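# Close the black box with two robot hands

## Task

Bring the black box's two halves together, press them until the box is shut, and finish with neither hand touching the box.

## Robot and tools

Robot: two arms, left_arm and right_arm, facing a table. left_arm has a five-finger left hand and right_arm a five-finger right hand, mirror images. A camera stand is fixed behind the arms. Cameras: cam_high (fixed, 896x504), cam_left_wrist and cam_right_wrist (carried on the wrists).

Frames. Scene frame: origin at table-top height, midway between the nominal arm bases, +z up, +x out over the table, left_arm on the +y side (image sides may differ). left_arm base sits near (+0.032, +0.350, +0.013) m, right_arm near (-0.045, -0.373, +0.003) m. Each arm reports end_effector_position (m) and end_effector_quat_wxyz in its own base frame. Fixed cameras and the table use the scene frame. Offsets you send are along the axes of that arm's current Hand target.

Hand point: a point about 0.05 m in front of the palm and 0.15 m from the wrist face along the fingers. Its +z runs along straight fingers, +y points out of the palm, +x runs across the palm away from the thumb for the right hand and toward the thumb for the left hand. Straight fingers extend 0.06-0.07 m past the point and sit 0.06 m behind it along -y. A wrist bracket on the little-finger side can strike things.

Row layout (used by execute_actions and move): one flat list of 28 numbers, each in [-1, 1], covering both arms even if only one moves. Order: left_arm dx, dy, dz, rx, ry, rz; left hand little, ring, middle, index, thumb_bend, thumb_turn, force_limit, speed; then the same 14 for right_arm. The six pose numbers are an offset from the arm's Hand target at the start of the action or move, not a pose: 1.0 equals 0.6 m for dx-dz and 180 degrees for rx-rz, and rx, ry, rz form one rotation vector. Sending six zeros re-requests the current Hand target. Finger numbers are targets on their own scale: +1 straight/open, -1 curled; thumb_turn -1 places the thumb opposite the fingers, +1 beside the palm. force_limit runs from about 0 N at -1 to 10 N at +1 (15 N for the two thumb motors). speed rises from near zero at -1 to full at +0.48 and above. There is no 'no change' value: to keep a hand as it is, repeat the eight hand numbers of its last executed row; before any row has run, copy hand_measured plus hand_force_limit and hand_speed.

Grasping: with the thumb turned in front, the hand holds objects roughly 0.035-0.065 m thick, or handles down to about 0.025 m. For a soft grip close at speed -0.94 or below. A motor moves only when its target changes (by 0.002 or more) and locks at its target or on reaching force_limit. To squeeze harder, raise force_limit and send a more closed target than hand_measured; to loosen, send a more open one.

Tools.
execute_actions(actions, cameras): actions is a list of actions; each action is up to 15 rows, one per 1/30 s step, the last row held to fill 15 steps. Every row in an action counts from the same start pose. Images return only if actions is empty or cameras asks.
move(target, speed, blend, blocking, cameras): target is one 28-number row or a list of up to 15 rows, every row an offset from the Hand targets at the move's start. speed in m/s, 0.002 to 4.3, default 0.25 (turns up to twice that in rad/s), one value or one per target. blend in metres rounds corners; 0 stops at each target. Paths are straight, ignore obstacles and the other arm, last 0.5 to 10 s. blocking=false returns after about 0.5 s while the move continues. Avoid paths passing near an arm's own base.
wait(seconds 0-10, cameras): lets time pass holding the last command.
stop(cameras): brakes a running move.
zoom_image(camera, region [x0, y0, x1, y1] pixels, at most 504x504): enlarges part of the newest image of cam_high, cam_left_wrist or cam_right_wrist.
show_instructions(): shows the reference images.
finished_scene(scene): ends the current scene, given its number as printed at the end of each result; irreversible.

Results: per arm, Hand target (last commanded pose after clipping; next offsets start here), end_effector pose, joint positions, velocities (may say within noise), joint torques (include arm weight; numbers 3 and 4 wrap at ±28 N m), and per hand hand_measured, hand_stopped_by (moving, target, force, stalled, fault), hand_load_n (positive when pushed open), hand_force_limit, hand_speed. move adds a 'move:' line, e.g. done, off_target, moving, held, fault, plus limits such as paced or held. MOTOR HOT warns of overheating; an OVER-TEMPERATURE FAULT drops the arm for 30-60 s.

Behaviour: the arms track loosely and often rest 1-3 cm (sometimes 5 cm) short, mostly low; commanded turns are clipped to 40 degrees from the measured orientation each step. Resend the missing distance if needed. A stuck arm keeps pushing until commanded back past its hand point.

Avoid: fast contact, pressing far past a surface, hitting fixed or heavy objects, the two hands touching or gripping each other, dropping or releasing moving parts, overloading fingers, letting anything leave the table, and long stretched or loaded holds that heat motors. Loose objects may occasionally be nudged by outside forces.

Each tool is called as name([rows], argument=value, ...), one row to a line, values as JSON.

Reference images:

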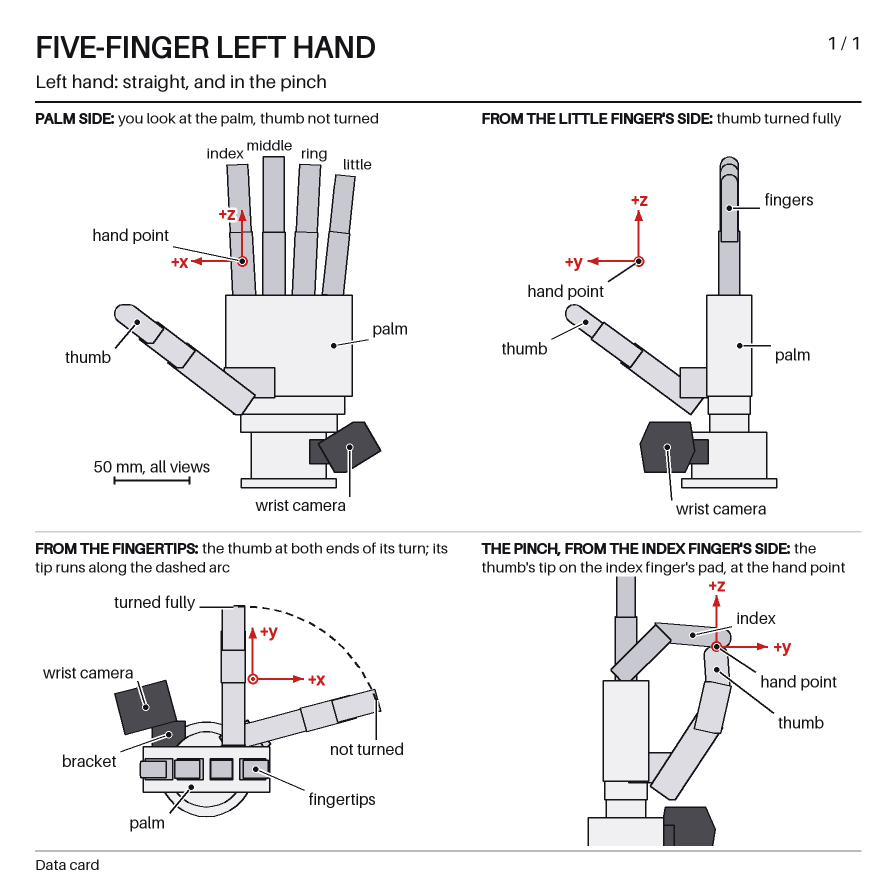

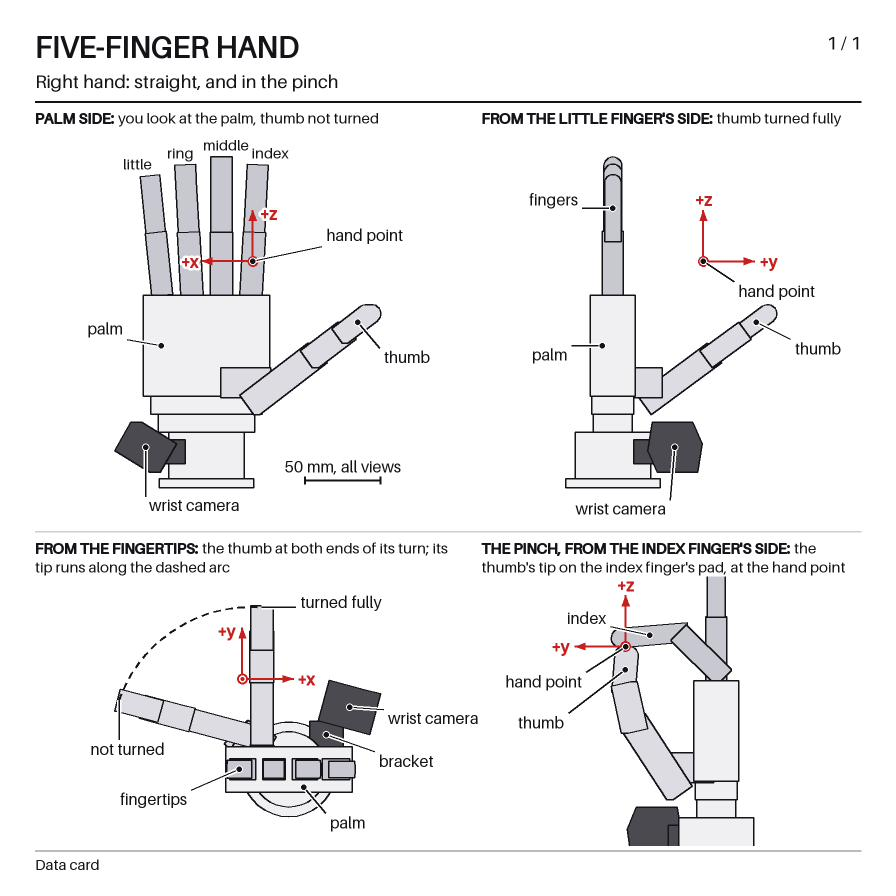

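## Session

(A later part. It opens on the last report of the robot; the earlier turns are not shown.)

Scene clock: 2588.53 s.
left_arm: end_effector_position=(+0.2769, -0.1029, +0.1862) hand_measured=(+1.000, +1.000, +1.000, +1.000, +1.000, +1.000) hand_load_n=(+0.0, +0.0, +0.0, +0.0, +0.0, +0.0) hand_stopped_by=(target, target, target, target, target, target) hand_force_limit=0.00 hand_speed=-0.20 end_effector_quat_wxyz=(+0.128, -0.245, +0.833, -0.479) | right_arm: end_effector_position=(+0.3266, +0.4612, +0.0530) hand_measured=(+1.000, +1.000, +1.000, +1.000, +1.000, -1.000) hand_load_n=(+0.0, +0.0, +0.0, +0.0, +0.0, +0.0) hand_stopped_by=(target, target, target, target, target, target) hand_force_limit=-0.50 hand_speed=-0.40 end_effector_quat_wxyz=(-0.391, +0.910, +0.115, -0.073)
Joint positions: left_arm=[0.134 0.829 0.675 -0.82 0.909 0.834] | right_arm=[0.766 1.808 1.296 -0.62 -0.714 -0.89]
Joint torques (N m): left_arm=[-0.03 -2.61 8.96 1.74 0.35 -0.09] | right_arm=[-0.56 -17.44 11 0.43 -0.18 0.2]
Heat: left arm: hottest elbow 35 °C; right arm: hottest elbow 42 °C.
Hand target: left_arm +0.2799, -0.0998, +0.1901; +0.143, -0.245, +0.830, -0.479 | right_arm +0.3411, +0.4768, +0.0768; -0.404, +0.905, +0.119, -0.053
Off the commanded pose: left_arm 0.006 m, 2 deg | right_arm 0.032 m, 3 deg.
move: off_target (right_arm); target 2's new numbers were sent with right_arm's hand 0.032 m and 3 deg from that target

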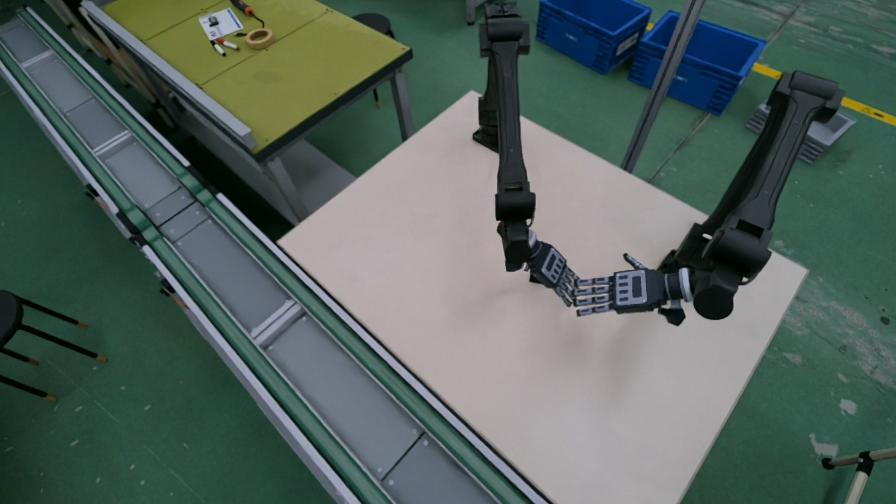

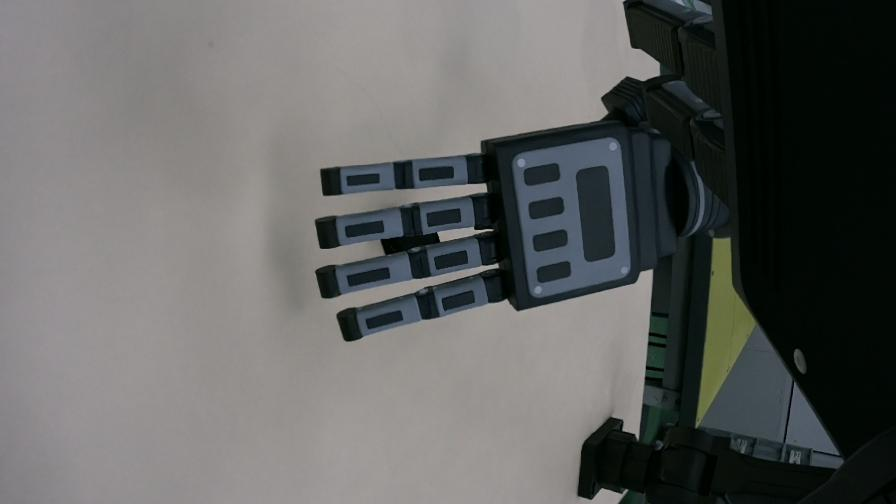

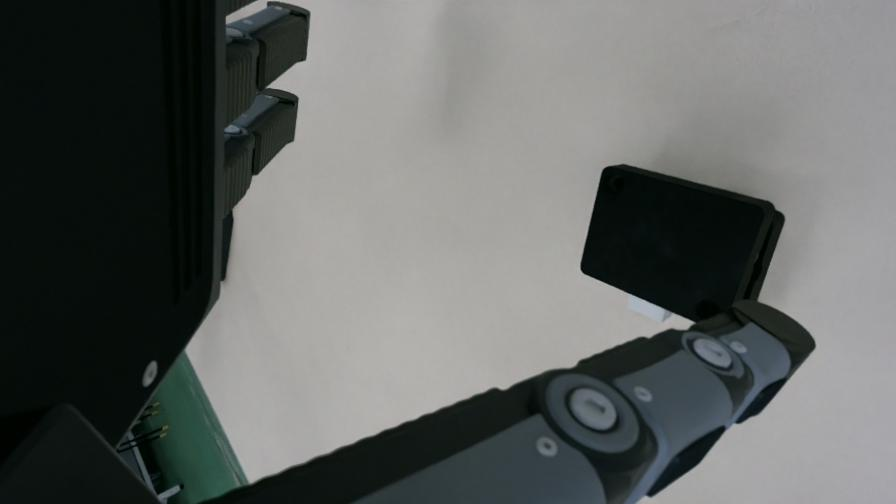

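move(target=[0,0,0,0,0,0,1,1,1,1,1,1,0,-0.2,0.0209,0.049,-0.0494,0,0.3715,0.3345,1,1,1,1,1,-1,-0.5,-0.4], speed=0.25, cameras=["cam_right_wrist","cam_left_wrist","cam_high"])

zoom_image(camera="cam_left_wrist", region=[330, 170, 480, 290])

Scene clock: 2697.73 s.
left_arm: end_effector_position=(+0.2769, -0.1029, +0.1862) hand_measured=(+1.000, +1.000, +1.000, +1.000, +1.000, +1.000) hand_load_n=(+0.0, +0.0, +0.0, +0.0, +0.0, +0.0) hand_stopped_by=(target, target, target, target, target, target) hand_force_limit=0.00 hand_speed=-0.20 end_effector_quat_wxyz=(+0.128, -0.245, +0.833, -0.479) | right_arm: end_effector_position=(+0.3557, +0.4244, +0.0501) hand_measured=(+1.000, +1.000, +1.000, +1.000, +1.000, -1.000) hand_load_n=(+0.0, +0.0, +0.0, +0.0, +0.0, +0.0) hand_stopped_by=(target, target, target, target, target, target) hand_force_limit=-0.50 hand_speed=-0.40 end_effector_quat_wxyz=(-0.302, +0.736, -0.552, +0.248)
Joint positions: left_arm=[0.134 0.829 0.675 -0.82 0.909 0.834] | right_arm=[0.95 1.602 0.99 -0.292 0.488 0.494]
Joint torques (N m): left_arm=[0.03 -3.31 8.9 1.69 0.38 -0.06] | right_arm=[-0.26 -14.21 10.32 0.4 0.62 0.22]
Heat: left arm: hottest elbow 35 °C; right arm: hottest elbow 49 °C.
Hand target: left_arm +0.2799, -0.0998, +0.1901; +0.143, -0.245, +0.830, -0.479 | right_arm +0.3641, +0.4398, +0.0748; -0.323, +0.725, -0.556, +0.247
Off the commanded pose: left_arm 0.006 m, 2 deg | right_arm 0.030 m, 3 deg.
move: off_target (right_arm)

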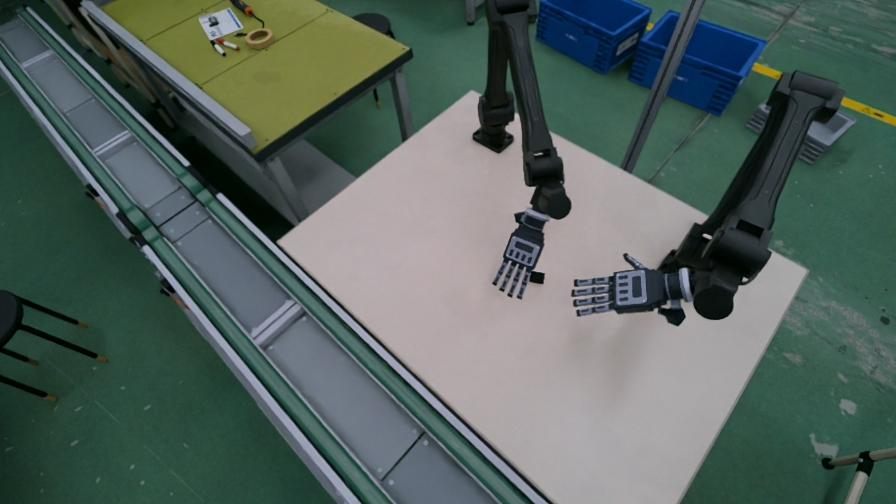

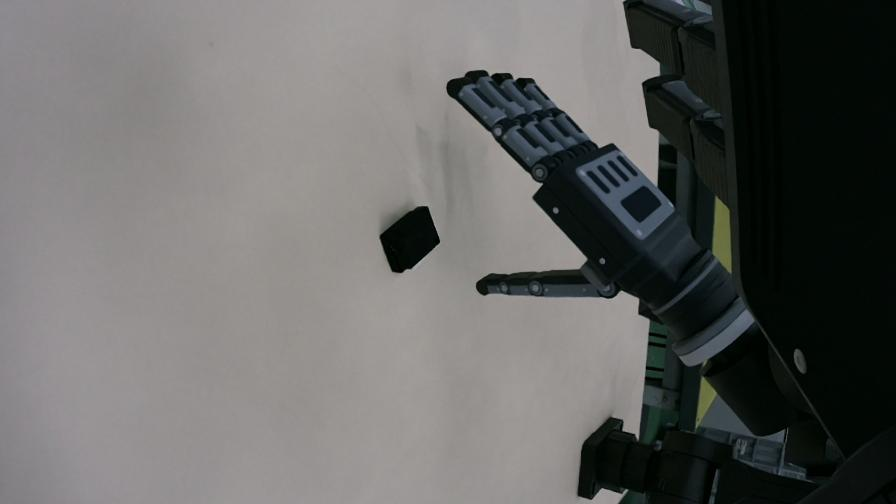

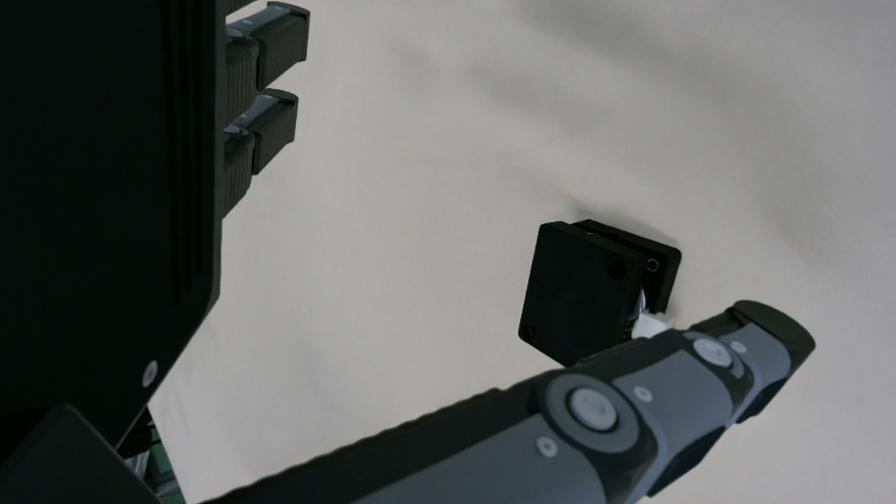

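Scaled by 3.360 from the camera's 896x504 image, which has a finer 1280x720 frame.

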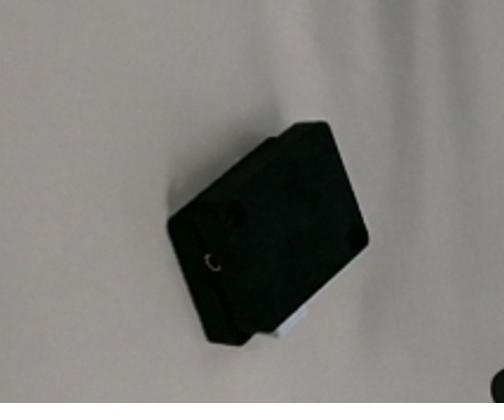

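zoom_image(camera="cam_right_wrist", region=[510, 205, 700, 375])

zoom_image(camera="cam_left_wrist", region=[370, 195, 450, 285])

Scaled by 2.653 from the camera's 896x504 image, which has a finer 1280x720 frame.

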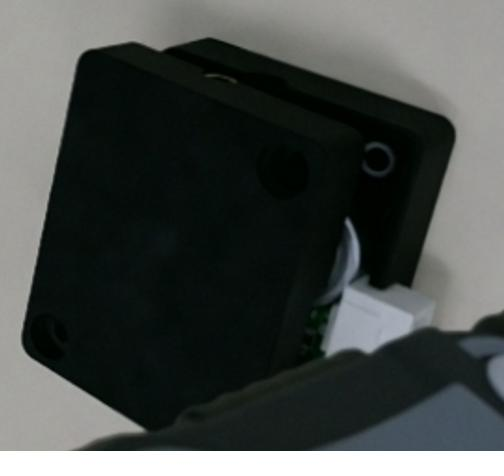

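Scaled by 5.600 from the camera's 896x504 image, which has a finer 1280x720 frame.

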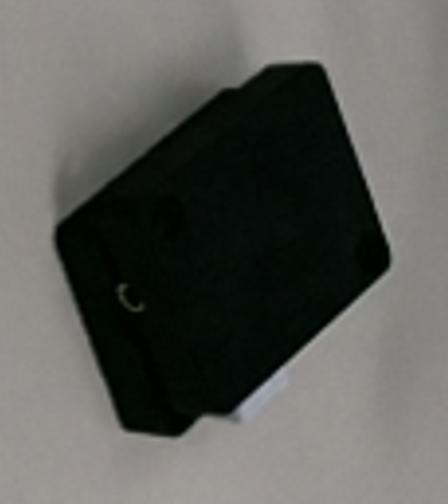

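move([
  [0,0,0,0,0,0,1,1,1,1,1,1,0,-0.2,0.0158,-0.0079,-0.0037,0,0,0,1,1,1,0.0,0.9,-1,-0.5,-0.4],
  [0,0,0,0,0,0,1,1,1,1,1,1,0,-0.2,0.0158,0.0513,0.0496,0,0,0,1,1,1,0.0,0.9,-1,-0.5,-0.4],
], speed=0.12, cameras=["cam_right_wrist","cam_left_wrist"])

zoom_image(camera="cam_right_wrist", region=[440, 180, 780, 420])

Scene clock: 2768.93 s.
left_arm: end_effector_position=(+0.2769, -0.1029, +0.1862) hand_measured=(+1.000, +1.000, +1.000, +1.000, +1.000, +1.000) hand_load_n=(+0.0, -0.5, +0.0, +0.0, +0.0, +0.0) hand_stopped_by=(target, target, target, target, target, target) hand_force_limit=0.00 hand_speed=-0.20 end_effector_quat_wxyz=(+0.128, -0.245, +0.833, -0.479) | right_arm: end_effector_position=(+0.3591, +0.4294, +0.0339) hand_measured=(+1.000, +1.000, +1.000, +0.000, +0.900, -1.000) hand_load_n=(+0.0, +0.0, +0.0, +0.0, +0.0, +0.0) hand_stopped_by=(target, target, target, target, target, target) hand_force_limit=-0.50 hand_speed=-0.40 end_effector_quat_wxyz=(-0.319, +0.729, -0.552, +0.247)
Joint positions: left_arm=[0.134 0.829 0.675 -0.82 0.909 0.834] | right_arm=[0.95 1.633 0.96 -0.195 0.487 0.494]
Joint torques (N m): left_arm=[-0.26 -3.02 8.94 1.77 0.37 -0.08] | right_arm=[-1.67 -12.22 7.64 1.58 0.21 0.06]
Heat: left arm: hottest elbow 35 °C; right arm: hottest elbow 53 °C.
Hand target: left_arm +0.2799, -0.0998, +0.1901; +0.143, -0.245, +0.830, -0.479 | right_arm +0.3680, +0.4311, +0.0319; -0.323, +0.725, -0.556, +0.247
Off the commanded pose: left_arm 0.006 m, 2 deg | right_arm 0.009 m, 1 deg.
move: done
Images, in order (width x height): cam_left_wrist 896x504, cam_right_wrist 896x504.

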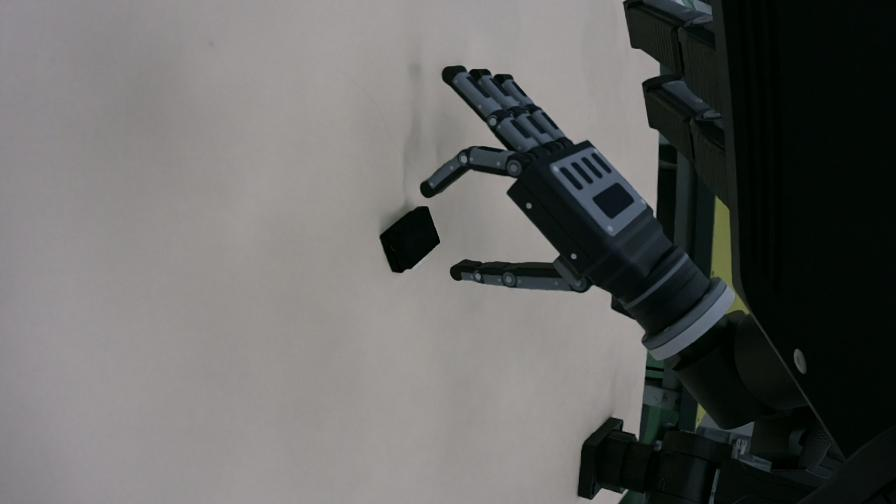

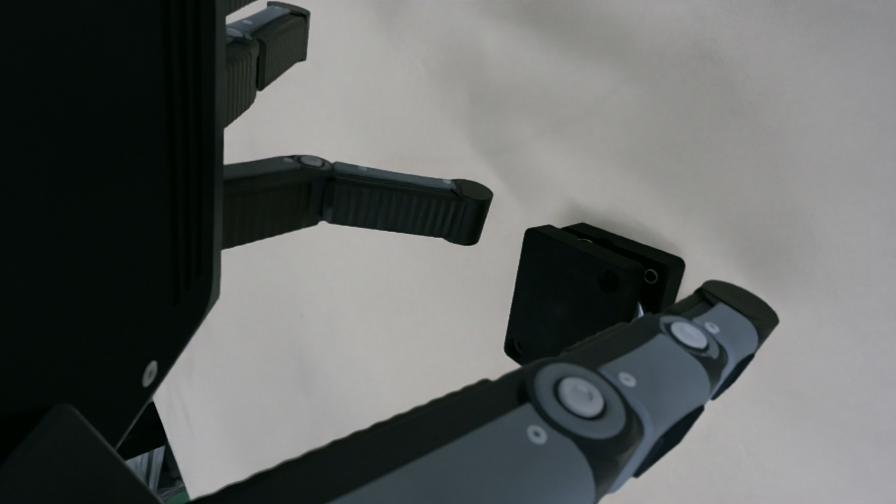

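Scaled by 1.482 from the camera's 896x504 image, which has a finer 1280x720 frame.

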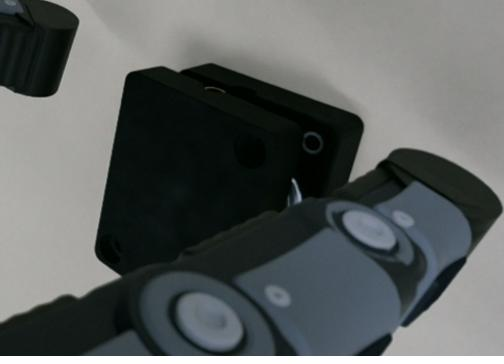

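move(target=[0,0,0,0,0,0,1,1,1,1,1,1,0,-0.2,0,0.0265,0.0239,0,0,0,1,1,1,0.0,0.9,-1,-0.5,-0.4], speed=0.08, cameras=["cam_right_wrist","cam_left_wrist"])

zoom_image(camera="cam_right_wrist", region=[400, 180, 740, 420])

zoom_image(camera="cam_left_wrist", region=[350, 170, 500, 300])

Scene clock: 2799.00 s.
left_arm: end_effector_position=(+0.2769, -0.1029, +0.1862) hand_measured=(+1.000, +1.000, +1.000, +1.000, +1.000, +1.000) hand_load_n=(+0.0, +0.0, +0.0, -0.5, +0.0, +0.0) hand_stopped_by=(target, target, target, target, target, target) hand_force_limit=0.00 hand_speed=-0.20 end_effector_quat_wxyz=(+0.128, -0.245, +0.833, -0.479) | right_arm: end_effector_position=(+0.3597, +0.4303, +0.0148) hand_measured=(+1.000, +1.000, +1.000, +0.000, +0.900, -1.000) hand_load_n=(+0.0, +0.0, +0.0, +0.0, -0.5, +0.0) hand_stopped_by=(target, target, target, target, target, target) hand_force_limit=-0.50 hand_speed=-0.40 end_effector_quat_wxyz=(-0.321, +0.728, -0.552, +0.247)
Joint positions: left_arm=[0.134 0.829 0.675 -0.82 0.909 0.834] | right_arm=[0.95 1.67 0.941 -0.135 0.487 0.494]
Joint torques (N m): left_arm=[-0.26 -3.19 8.94 1.78 0.36 -0.03] | right_arm=[-1.55 -11.99 7.32 1.59 0.24 0.05]
Heat: left arm: hottest elbow 35 °C; right arm: hottest elbow 45 °C.
Hand target: left_arm +0.2799, -0.0998, +0.1901; +0.143, -0.245, +0.830, -0.479 | right_arm +0.3680, +0.4312, +0.0105; -0.323, +0.725, -0.556, +0.247
Off the commanded pose: left_arm 0.006 m, 2 deg | right_arm 0.009 m, 1 deg.
move: done
Images, in order (width x height): cam_left_wrist 896x504, cam_right_wrist 896x504.

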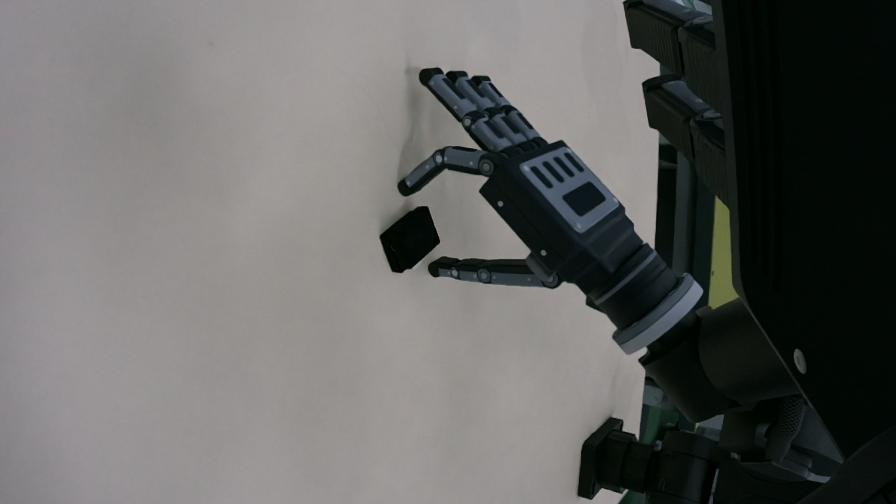

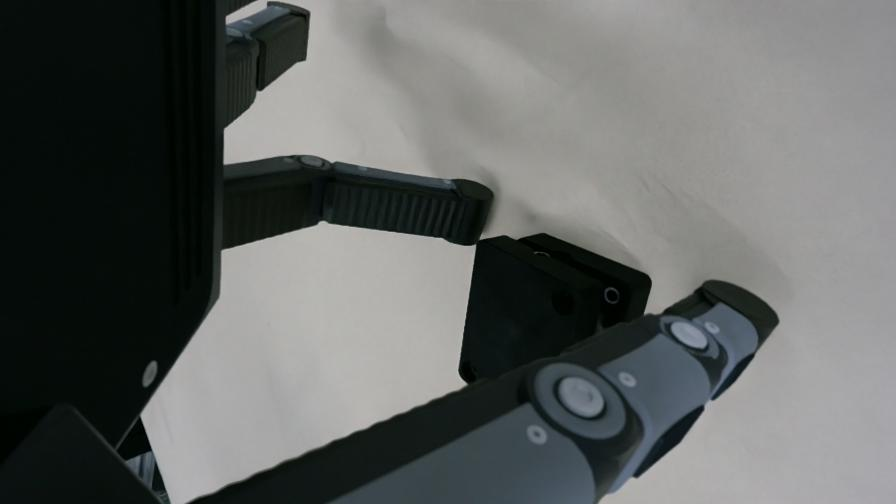

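Scaled by 1.482 from the camera's 896x504 image, which has a finer 1280x720 frame.

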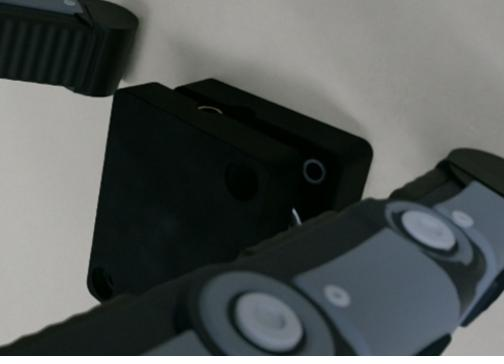

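Scaled by 3.360 from the camera's 896x504 image, which has a finer 1280x720 frame.

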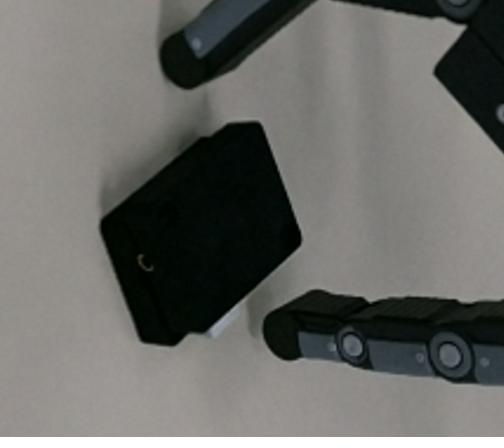

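execute_actions([
  [[0,0,0,0,0,0,1,1,1,1,1,1,0,-0.2,0,0,0,0,0,0,1,1,1,-0.1,0.9,-1,-0.6,-0.85]],
  [[0,0,0,0,0,0,1,1,1,1,1,1,0,-0.2,0,0,0,0,0,0,1,1,1,-0.1,0.9,-1,-0.6,-0.85]],
], cameras=["cam_right_wrist","cam_left_wrist"])

zoom_image(camera="cam_right_wrist", region=[400, 180, 740, 420])

zoom_image(camera="cam_left_wrist", region=[350, 170, 500, 300])

Scene clock: 2817.63 s.
left_arm: end_effector_position=(+0.2769, -0.1029, +0.1862) hand_measured=(+1.000, +1.000, +1.000, +1.000, +1.000, +1.000) hand_load_n=(+0.0, +0.0, +0.0, -0.5, +0.0, -0.5) hand_stopped_by=(target, target, target, target, target, target) hand_force_limit=0.00 hand_speed=-0.20 end_effector_quat_wxyz=(+0.128, -0.245, +0.833, -0.479) | right_arm: end_effector_position=(+0.3597, +0.4303, +0.0148) hand_measured=(+1.000, +1.000, +1.000, -0.100, +0.900, -1.000) hand_load_n=(+0.0, +0.0, +0.0, +0.0, +0.0, +0.0) hand_stopped_by=(target, target, target, target, target, target) hand_force_limit=-0.60 hand_speed=-0.85 end_effector_quat_wxyz=(-0.321, +0.728, -0.552, +0.247)
Joint positions: left_arm=[0.134 0.829 0.675 -0.82 0.909 0.834] | right_arm=[0.95 1.67 0.941 -0.135 0.487 0.494]
Joint torques (N m): left_arm=[0.09 -3.02 8.98 1.78 0.35 -0.08] | right_arm=[-1.67 -11.99 7.25 1.59 0.23 0.08]
Heat: left arm: hottest elbow 35 °C; right arm: hottest elbow 44 °C.
Hand target: left_arm +0.2799, -0.0998, +0.1901; +0.143, -0.245, +0.830, -0.479 | right_arm +0.3680, +0.4312, +0.0105; -0.323, +0.725, -0.556, +0.247
Off the commanded pose: left_arm 0.006 m, 2 deg | right_arm 0.009 m, 1 deg.
Images, in order (width x height): cam_left_wrist 896x504, cam_right_wrist 896x504.

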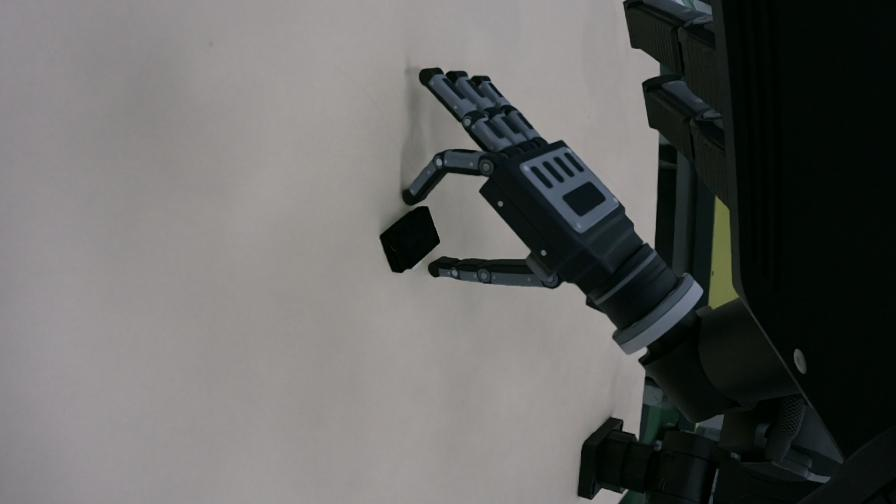

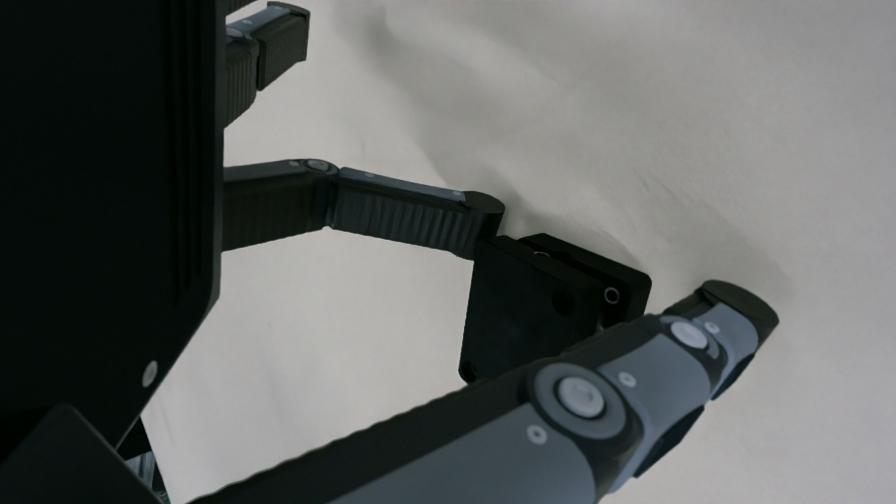

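Scaled by 1.482 from the camera's 896x504 image, which has a finer 1280x720 frame.

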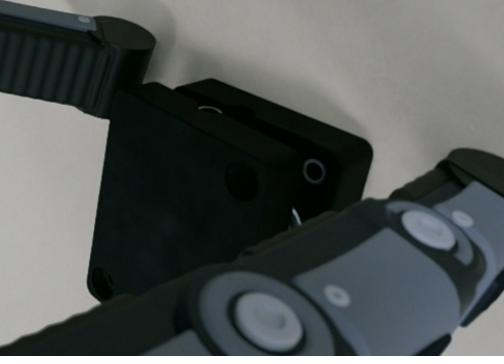

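Scaled by 3.360 from the camera's 896x504 image, which has a finer 1280x720 frame.

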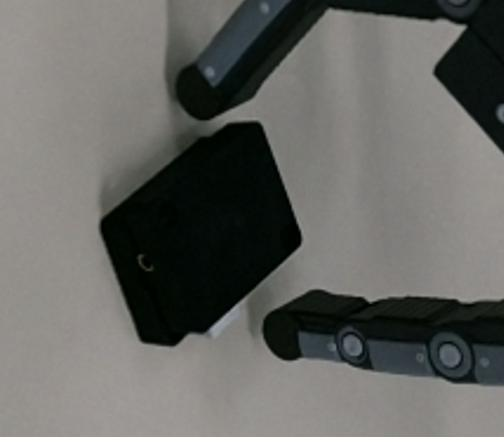

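execute_actions([
  [[0,0,0,0,0,0,1,1,1,1,1,1,0,-0.2,0,0,0,0,0,0,1,1,1,-0.15,0.9,-1,-0.6,-0.9]],
  [[0,0,0,0,0,0,1,1,1,1,1,1,0,-0.2,0,0,0,0,0,0,1,1,1,-0.15,0.9,-1,-0.6,-0.9]],
], cameras=["cam_right_wrist"])

zoom_image(camera="cam_right_wrist", region=[440, 190, 680, 390])

Scene clock: 2826.90 s.
left_arm: end_effector_position=(+0.2769, -0.1029, +0.1862) hand_measured=(+1.000, +1.000, +1.000, +1.000, +1.000, +1.000) hand_load_n=(+0.0, +0.0, +0.0, +0.0, -0.5, +0.0) hand_stopped_by=(target, target, target, target, target, target) hand_force_limit=0.00 hand_speed=-0.20 end_effector_quat_wxyz=(+0.128, -0.245, +0.833, -0.479) | right_arm: end_effector_position=(+0.3597, +0.4303, +0.0148) hand_measured=(+1.000, +1.000, +1.000, -0.150, +0.900, -1.000) hand_load_n=(+0.0, +0.0, +0.0, +0.0, +0.0, +0.0) hand_stopped_by=(target, target, target, target, target, target) hand_force_limit=-0.60 hand_speed=-0.90 end_effector_quat_wxyz=(-0.321, +0.728, -0.552, +0.247)
Joint positions: left_arm=[0.134 0.829 0.675 -0.82 0.909 0.834] | right_arm=[0.95 1.67 0.941 -0.135 0.487 0.494]
Joint torques (N m): left_arm=[-0.38 -3.25 8.99 1.68 0.38 -0.05] | right_arm=[-1.2 -11.87 7.28 1.66 0.21 0.06]
Heat: left arm: hottest elbow 35 °C; right arm: hottest elbow 44 °C.
Hand target: left_arm +0.2799, -0.0998, +0.1901; +0.143, -0.245, +0.830, -0.479 | right_arm +0.3680, +0.4312, +0.0105; -0.323, +0.725, -0.556, +0.247
Off the commanded pose: left_arm 0.006 m, 2 deg | right_arm 0.009 m, 1 deg.
Images, in order (width x height): cam_right_wrist 896x504.

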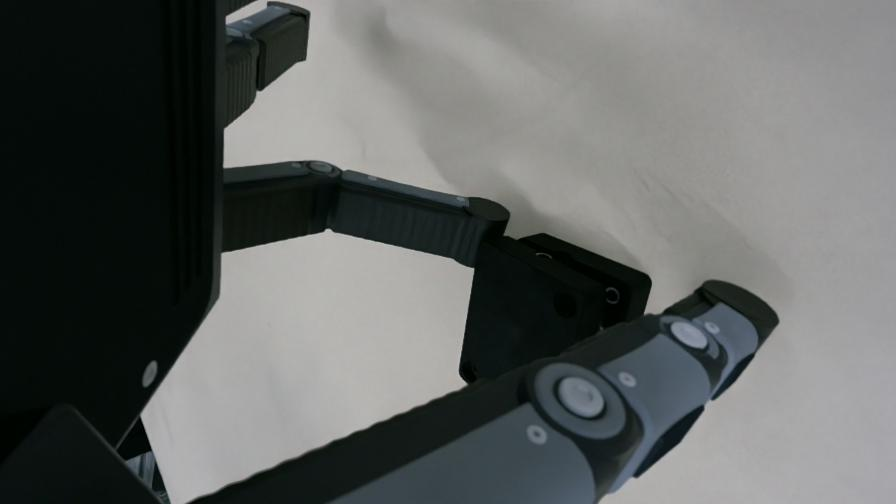

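Scaled by 2.100 from the camera's 896x504 image, which has a finer 1280x720 frame.

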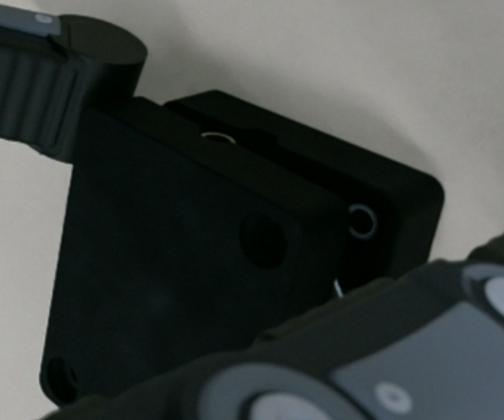

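move([
  [0,0,0,0,0,0,1,1,1,1,1,1,0,-0.2,0,0,0,0,0,0,1,1,1,0.15,1.0,-1,-0.5,-0.4],
  [0,0,0,0,0,0,1,1,1,1,1,1,0,-0.2,-0.0240,-0.0590,-0.0590,0,0,0,1,1,1,0.15,1,-1,-0.5,-0.4],
  [0,0,0,0,0,0,1,1,1,1,1,1,0,-0.2,-0.0240,-0.0247,-0.0281,0,0,0,1,1,1,0.0,1.0,-1,-0.5,-0.4],
], speed=0.12, cameras=["cam_right_wrist","cam_left_wrist"])

zoom_image(camera="cam_right_wrist", region=[440, 180, 780, 420])

Scene clock: 2855.17 s.
left_arm: end_effector_position=(+0.2769, -0.1029, +0.1862) hand_measured=(+1.000, +1.000, +1.000, +1.000, +1.000, +1.000) hand_load_n=(+0.0, +0.0, +0.0, +0.0, +0.0, +0.0) hand_stopped_by=(target, target, target, target, target, target) hand_force_limit=0.00 hand_speed=-0.20 end_effector_quat_wxyz=(+0.128, -0.245, +0.833, -0.479) | right_arm: end_effector_position=(+0.3567, +0.4330, +0.0326) hand_measured=(+1.000, +1.000, +1.000, +0.000, +1.000, -1.000) hand_load_n=(+0.0, +0.0, +0.0, +0.0, +0.0, +0.0) hand_stopped_by=(target, target, target, target, target, target) hand_force_limit=-0.50 hand_speed=-0.40 end_effector_quat_wxyz=(-0.314, +0.731, -0.553, +0.248)
Joint positions: left_arm=[0.134 0.829 0.675 -0.82 0.909 0.834] | right_arm=[0.959 1.642 0.974 -0.215 0.495 0.503]
Joint torques (N m): left_arm=[0.03 -2.9 8.99 1.73 0.37 -0.05] | right_arm=[-0.5 -11.81 8.39 1.55 0.6 0.23]
Heat: left arm: hottest elbow 35 °C; right arm: hottest elbow 44 °C.
Hand target: left_arm +0.2799, -0.0998, +0.1901; +0.143, -0.245, +0.830, -0.479 | right_arm +0.3617, +0.4443, +0.0328; -0.323, +0.725, -0.556, +0.247
Off the commanded pose: left_arm 0.006 m, 2 deg | right_arm 0.012 m, 1 deg.
move: off_target (right_arm); target 3's new numbers were sent with right_arm's hand 0.012 m and 1 deg from that target
Images, in order (width x height): cam_left_wrist 896x504, cam_right_wrist 896x504.

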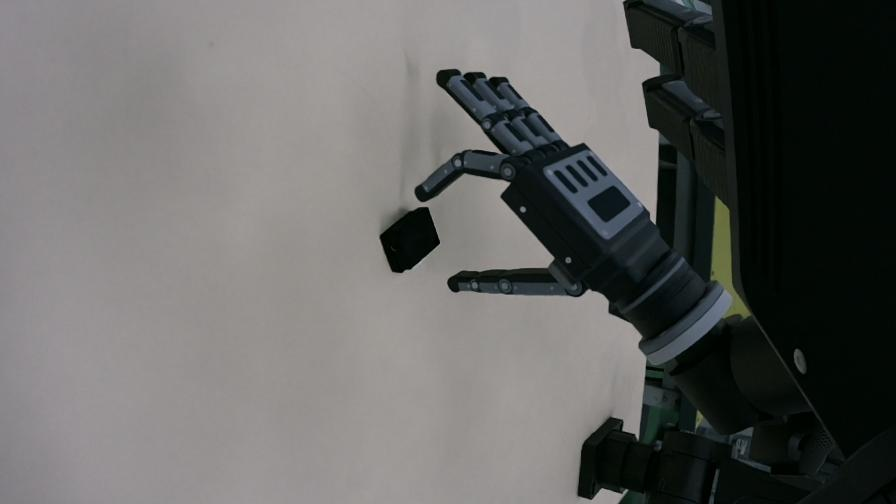

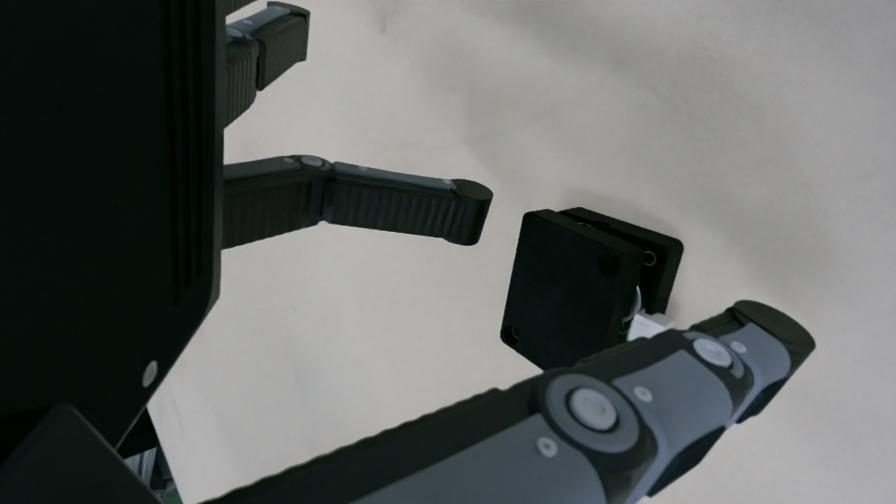

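Scaled by 1.482 from the camera's 896x504 image, which has a finer 1280x720 frame.

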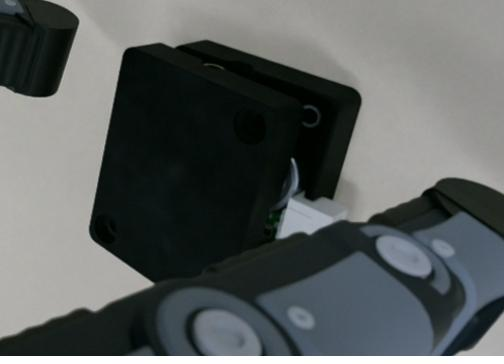

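zoom_image(camera="cam_right_wrist", region=[490, 195, 700, 385])

Scaled by 2.400 from the camera's 896x504 image, which has a finer 1280x720 frame.

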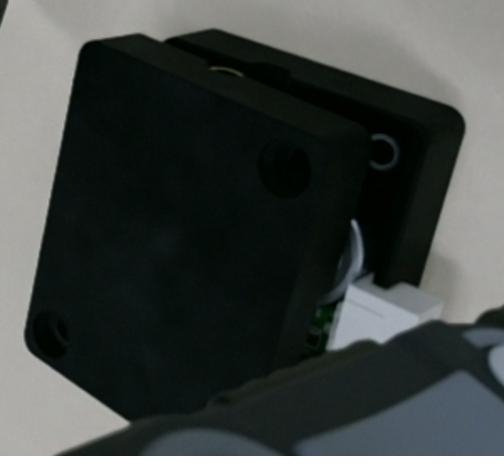

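move([
  [0,0,0,0,0,0,1,1,1,1,1,1,0,-0.2,0.0117,-0.0507,-0.0434,0,0,0,1,1,1,0.0,1,-1,-0.5,-0.4],
  [0,0,0,0,0,0,1,1,1,1,1,1,0,-0.2,0.0117,0.0265,0.0261,0,0,0,1,1,1,0.0,1.0,-1,-0.5,-0.4],
], speed=0.12, cameras=["cam_right_wrist"])

zoom_image(camera="cam_right_wrist", region=[440, 180, 780, 420])

Scene clock: 2909.07 s.
left_arm: end_effector_position=(+0.2769, -0.1029, +0.1862) hand_measured=(+1.000, +1.000, +1.000, +1.000, +1.000, +1.000) hand_load_n=(+0.0, +0.0, +0.0, +0.0, +0.0, +0.0) hand_stopped_by=(target, target, target, target, target, target) hand_force_limit=0.00 hand_speed=-0.20 end_effector_quat_wxyz=(+0.128, -0.245, +0.833, -0.479) | right_arm: end_effector_position=(+0.3575, +0.4340, +0.0142) hand_measured=(+1.000, +1.000, +1.000, +0.000, +1.000, -1.000) hand_load_n=(+0.0, +0.0, +0.0, -1.5, +0.0, +0.0) hand_stopped_by=(target, target, target, target, target, target) hand_force_limit=-0.50 hand_speed=-0.40 end_effector_quat_wxyz=(-0.319, +0.729, -0.553, +0.248)
Joint positions: left_arm=[0.134 0.829 0.675 -0.82 0.909 0.834] | right_arm=[0.959 1.676 0.951 -0.147 0.495 0.503]
Joint torques (N m): left_arm=[0.21 -3.02 9.02 1.63 0.37 -0.08] | right_arm=[-1.14 -12.28 7.45 1.59 0.31 0.09]
Heat: left arm: hottest elbow 35 °C; right arm: hottest elbow 46 °C.
Hand target: left_arm +0.2799, -0.0998, +0.1901; +0.143, -0.245, +0.830, -0.479 | right_arm +0.3646, +0.4378, +0.0105; -0.323, +0.725, -0.556, +0.247
Off the commanded pose: left_arm 0.006 m, 2 deg | right_arm 0.009 m, 1 deg.
move: done
Images, in order (width x height): cam_right_wrist 896x504.

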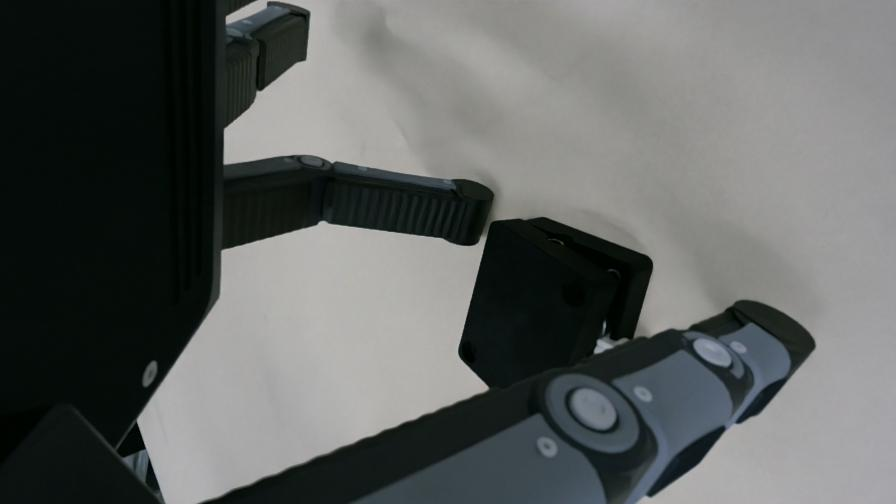

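Scaled by 1.482 from the camera's 896x504 image, which has a finer 1280x720 frame.

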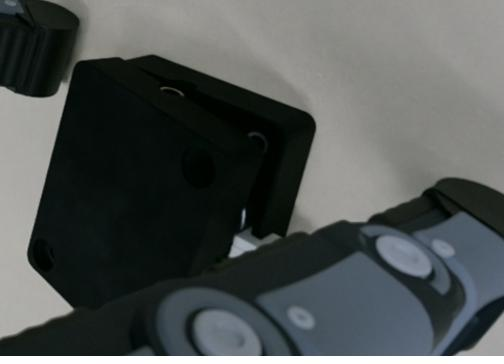

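execute_actions([
  [[0,0,0,0,0,0,1,1,1,1,1,1,0,-0.2,0,0,0,0,0,0,1,1,1,-0.15,0.9,-1,-0.6,-0.88]],
  [[0,0,0,0,0,0,1,1,1,1,1,1,0,-0.2,0,0,0,0,0,0,1,1,1,-0.15,0.9,-1,-0.6,-0.88]],
], cameras=["cam_right_wrist"])

zoom_image(camera="cam_right_wrist", region=[440, 190, 680, 390])

Scene clock: 2917.73 s.
left_arm: end_effector_position=(+0.2769, -0.1029, +0.1862) hand_measured=(+1.000, +1.000, +1.000, +1.000, +1.000, +1.000) hand_load_n=(+0.0, +0.0, +0.0, +0.0, +0.0, +0.0) hand_stopped_by=(target, target, target, target, target, target) hand_force_limit=0.00 hand_speed=-0.20 end_effector_quat_wxyz=(+0.128, -0.245, +0.833, -0.479) | right_arm: end_effector_position=(+0.3578, +0.4344, +0.0145) hand_measured=(+1.000, +1.000, +1.000, -0.150, +0.900, -1.000) hand_load_n=(+0.0, +0.0, +0.0, +0.0, +0.0, +0.0) hand_stopped_by=(target, target, target, target, target, target) hand_force_limit=-0.60 hand_speed=-0.88 end_effector_quat_wxyz=(-0.320, +0.728, -0.553, +0.248)
Joint positions: left_arm=[0.134 0.829 0.675 -0.82 0.909 0.834] | right_arm=[0.959 1.676 0.951 -0.145 0.495 0.503]
Joint torques (N m): left_arm=[-0.21 -2.84 8.85 1.73 0.39 -0.09] | right_arm=[-1.03 -11.93 7.51 1.54 0.31 0.09]
Heat: left arm: hottest elbow 35 °C; right arm: hottest elbow 46 °C.
Hand target: left_arm +0.2799, -0.0998, +0.1901; +0.143, -0.245, +0.830, -0.479 | right_arm +0.3646, +0.4378, +0.0106; -0.323, +0.725, -0.556, +0.247
Off the commanded pose: left_arm 0.006 m, 2 deg | right_arm 0.009 m, 1 deg.
Images, in order (width x height): cam_right_wrist 896x504.

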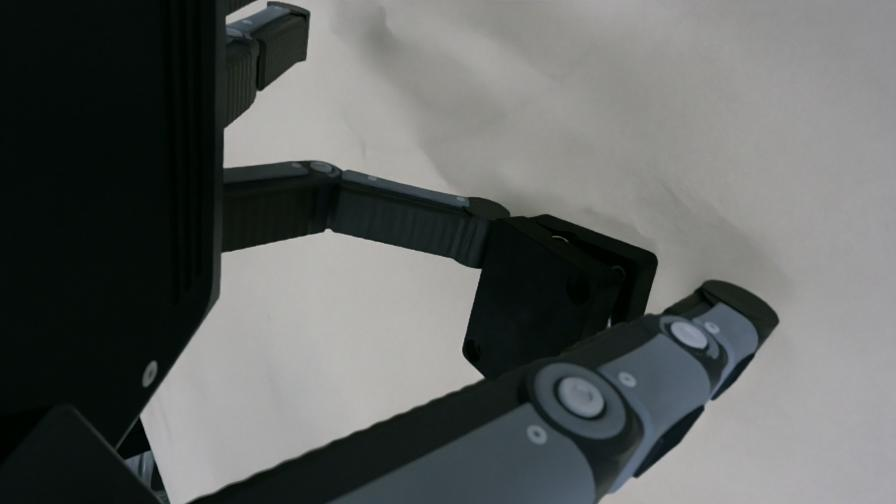

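Scaled by 2.100 from the camera's 896x504 image, which has a finer 1280x720 frame.

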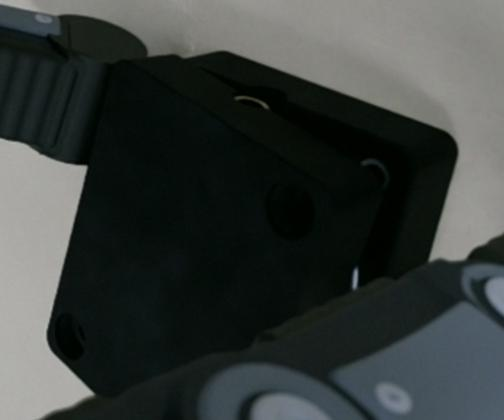

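execute_actions([
  [[0,0,0,0,0,0,1,1,1,1,1,1,0,-0.2,0,0,0,0,0,0,1,1,1,-0.19,0.9,-1,-0.6,-0.88]],
  [[0,0,0,0,0,0,1,1,1,1,1,1,0,-0.2,0,0,0,0,0,0,1,1,1,-0.19,0.9,-1,-0.6,-0.88]],
], cameras=["cam_right_wrist"])

zoom_image(camera="cam_right_wrist", region=[440, 190, 680, 390])

Scene clock: 2926.80 s.
left_arm: end_effector_position=(+0.2769, -0.1029, +0.1862) hand_measured=(+1.000, +1.000, +1.000, +1.000, +1.000, +1.000) hand_load_n=(+0.0, +0.0, +0.0, +0.0, +0.0, +0.0) hand_stopped_by=(target, target, target, target, target, target) hand_force_limit=0.00 hand_speed=-0.20 end_effector_quat_wxyz=(+0.128, -0.245, +0.833, -0.479) | right_arm: end_effector_position=(+0.3578, +0.4344, +0.0145) hand_measured=(+1.000, +1.000, +1.000, -0.190, +0.900, -1.000) hand_load_n=(+0.0, +0.0, +0.0, +0.0, +0.0, +0.0) hand_stopped_by=(target, target, target, target, target, target) hand_force_limit=-0.60 hand_speed=-0.88 end_effector_quat_wxyz=(-0.320, +0.728, -0.553, +0.248)
Joint positions: left_arm=[0.134 0.829 0.675 -0.82 0.909 0.834] | right_arm=[0.959 1.676 0.951 -0.145 0.495 0.503]
Joint torques (N m): left_arm=[-0.32 -3.02 8.95 1.72 0.38 -0.05] | right_arm=[-1.26 -11.99 7.46 1.59 0.29 0.08]
Heat: left arm: hottest elbow 35 °C; right arm: hottest elbow 46 °C.
Hand target: left_arm +0.2799, -0.0998, +0.1901; +0.143, -0.245, +0.830, -0.479 | right_arm +0.3646, +0.4378, +0.0106; -0.323, +0.725, -0.556, +0.247
Off the commanded pose: left_arm 0.006 m, 2 deg | right_arm 0.009 m, 1 deg.
Images, in order (width x height): cam_right_wrist 896x504.

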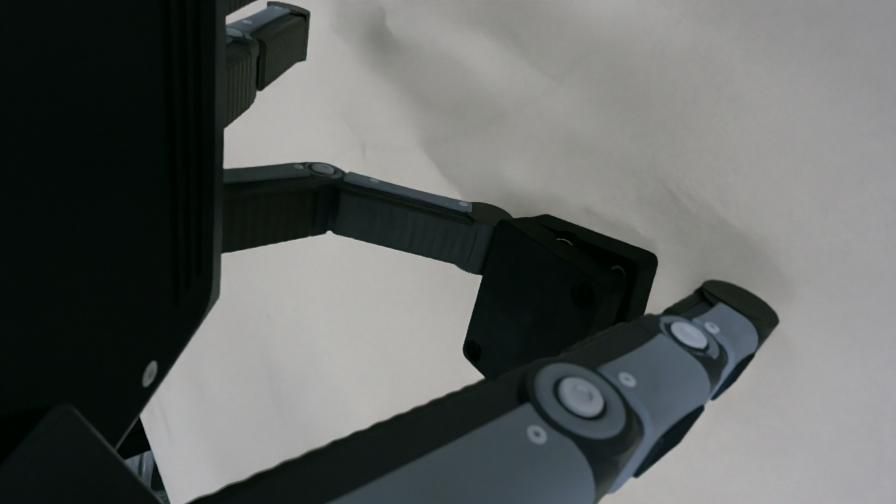

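Scaled by 2.100 from the camera's 896x504 image, which has a finer 1280x720 frame.

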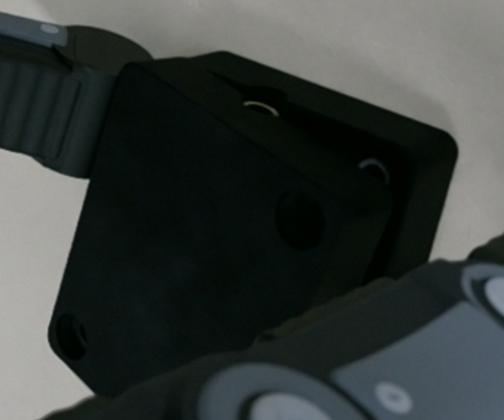

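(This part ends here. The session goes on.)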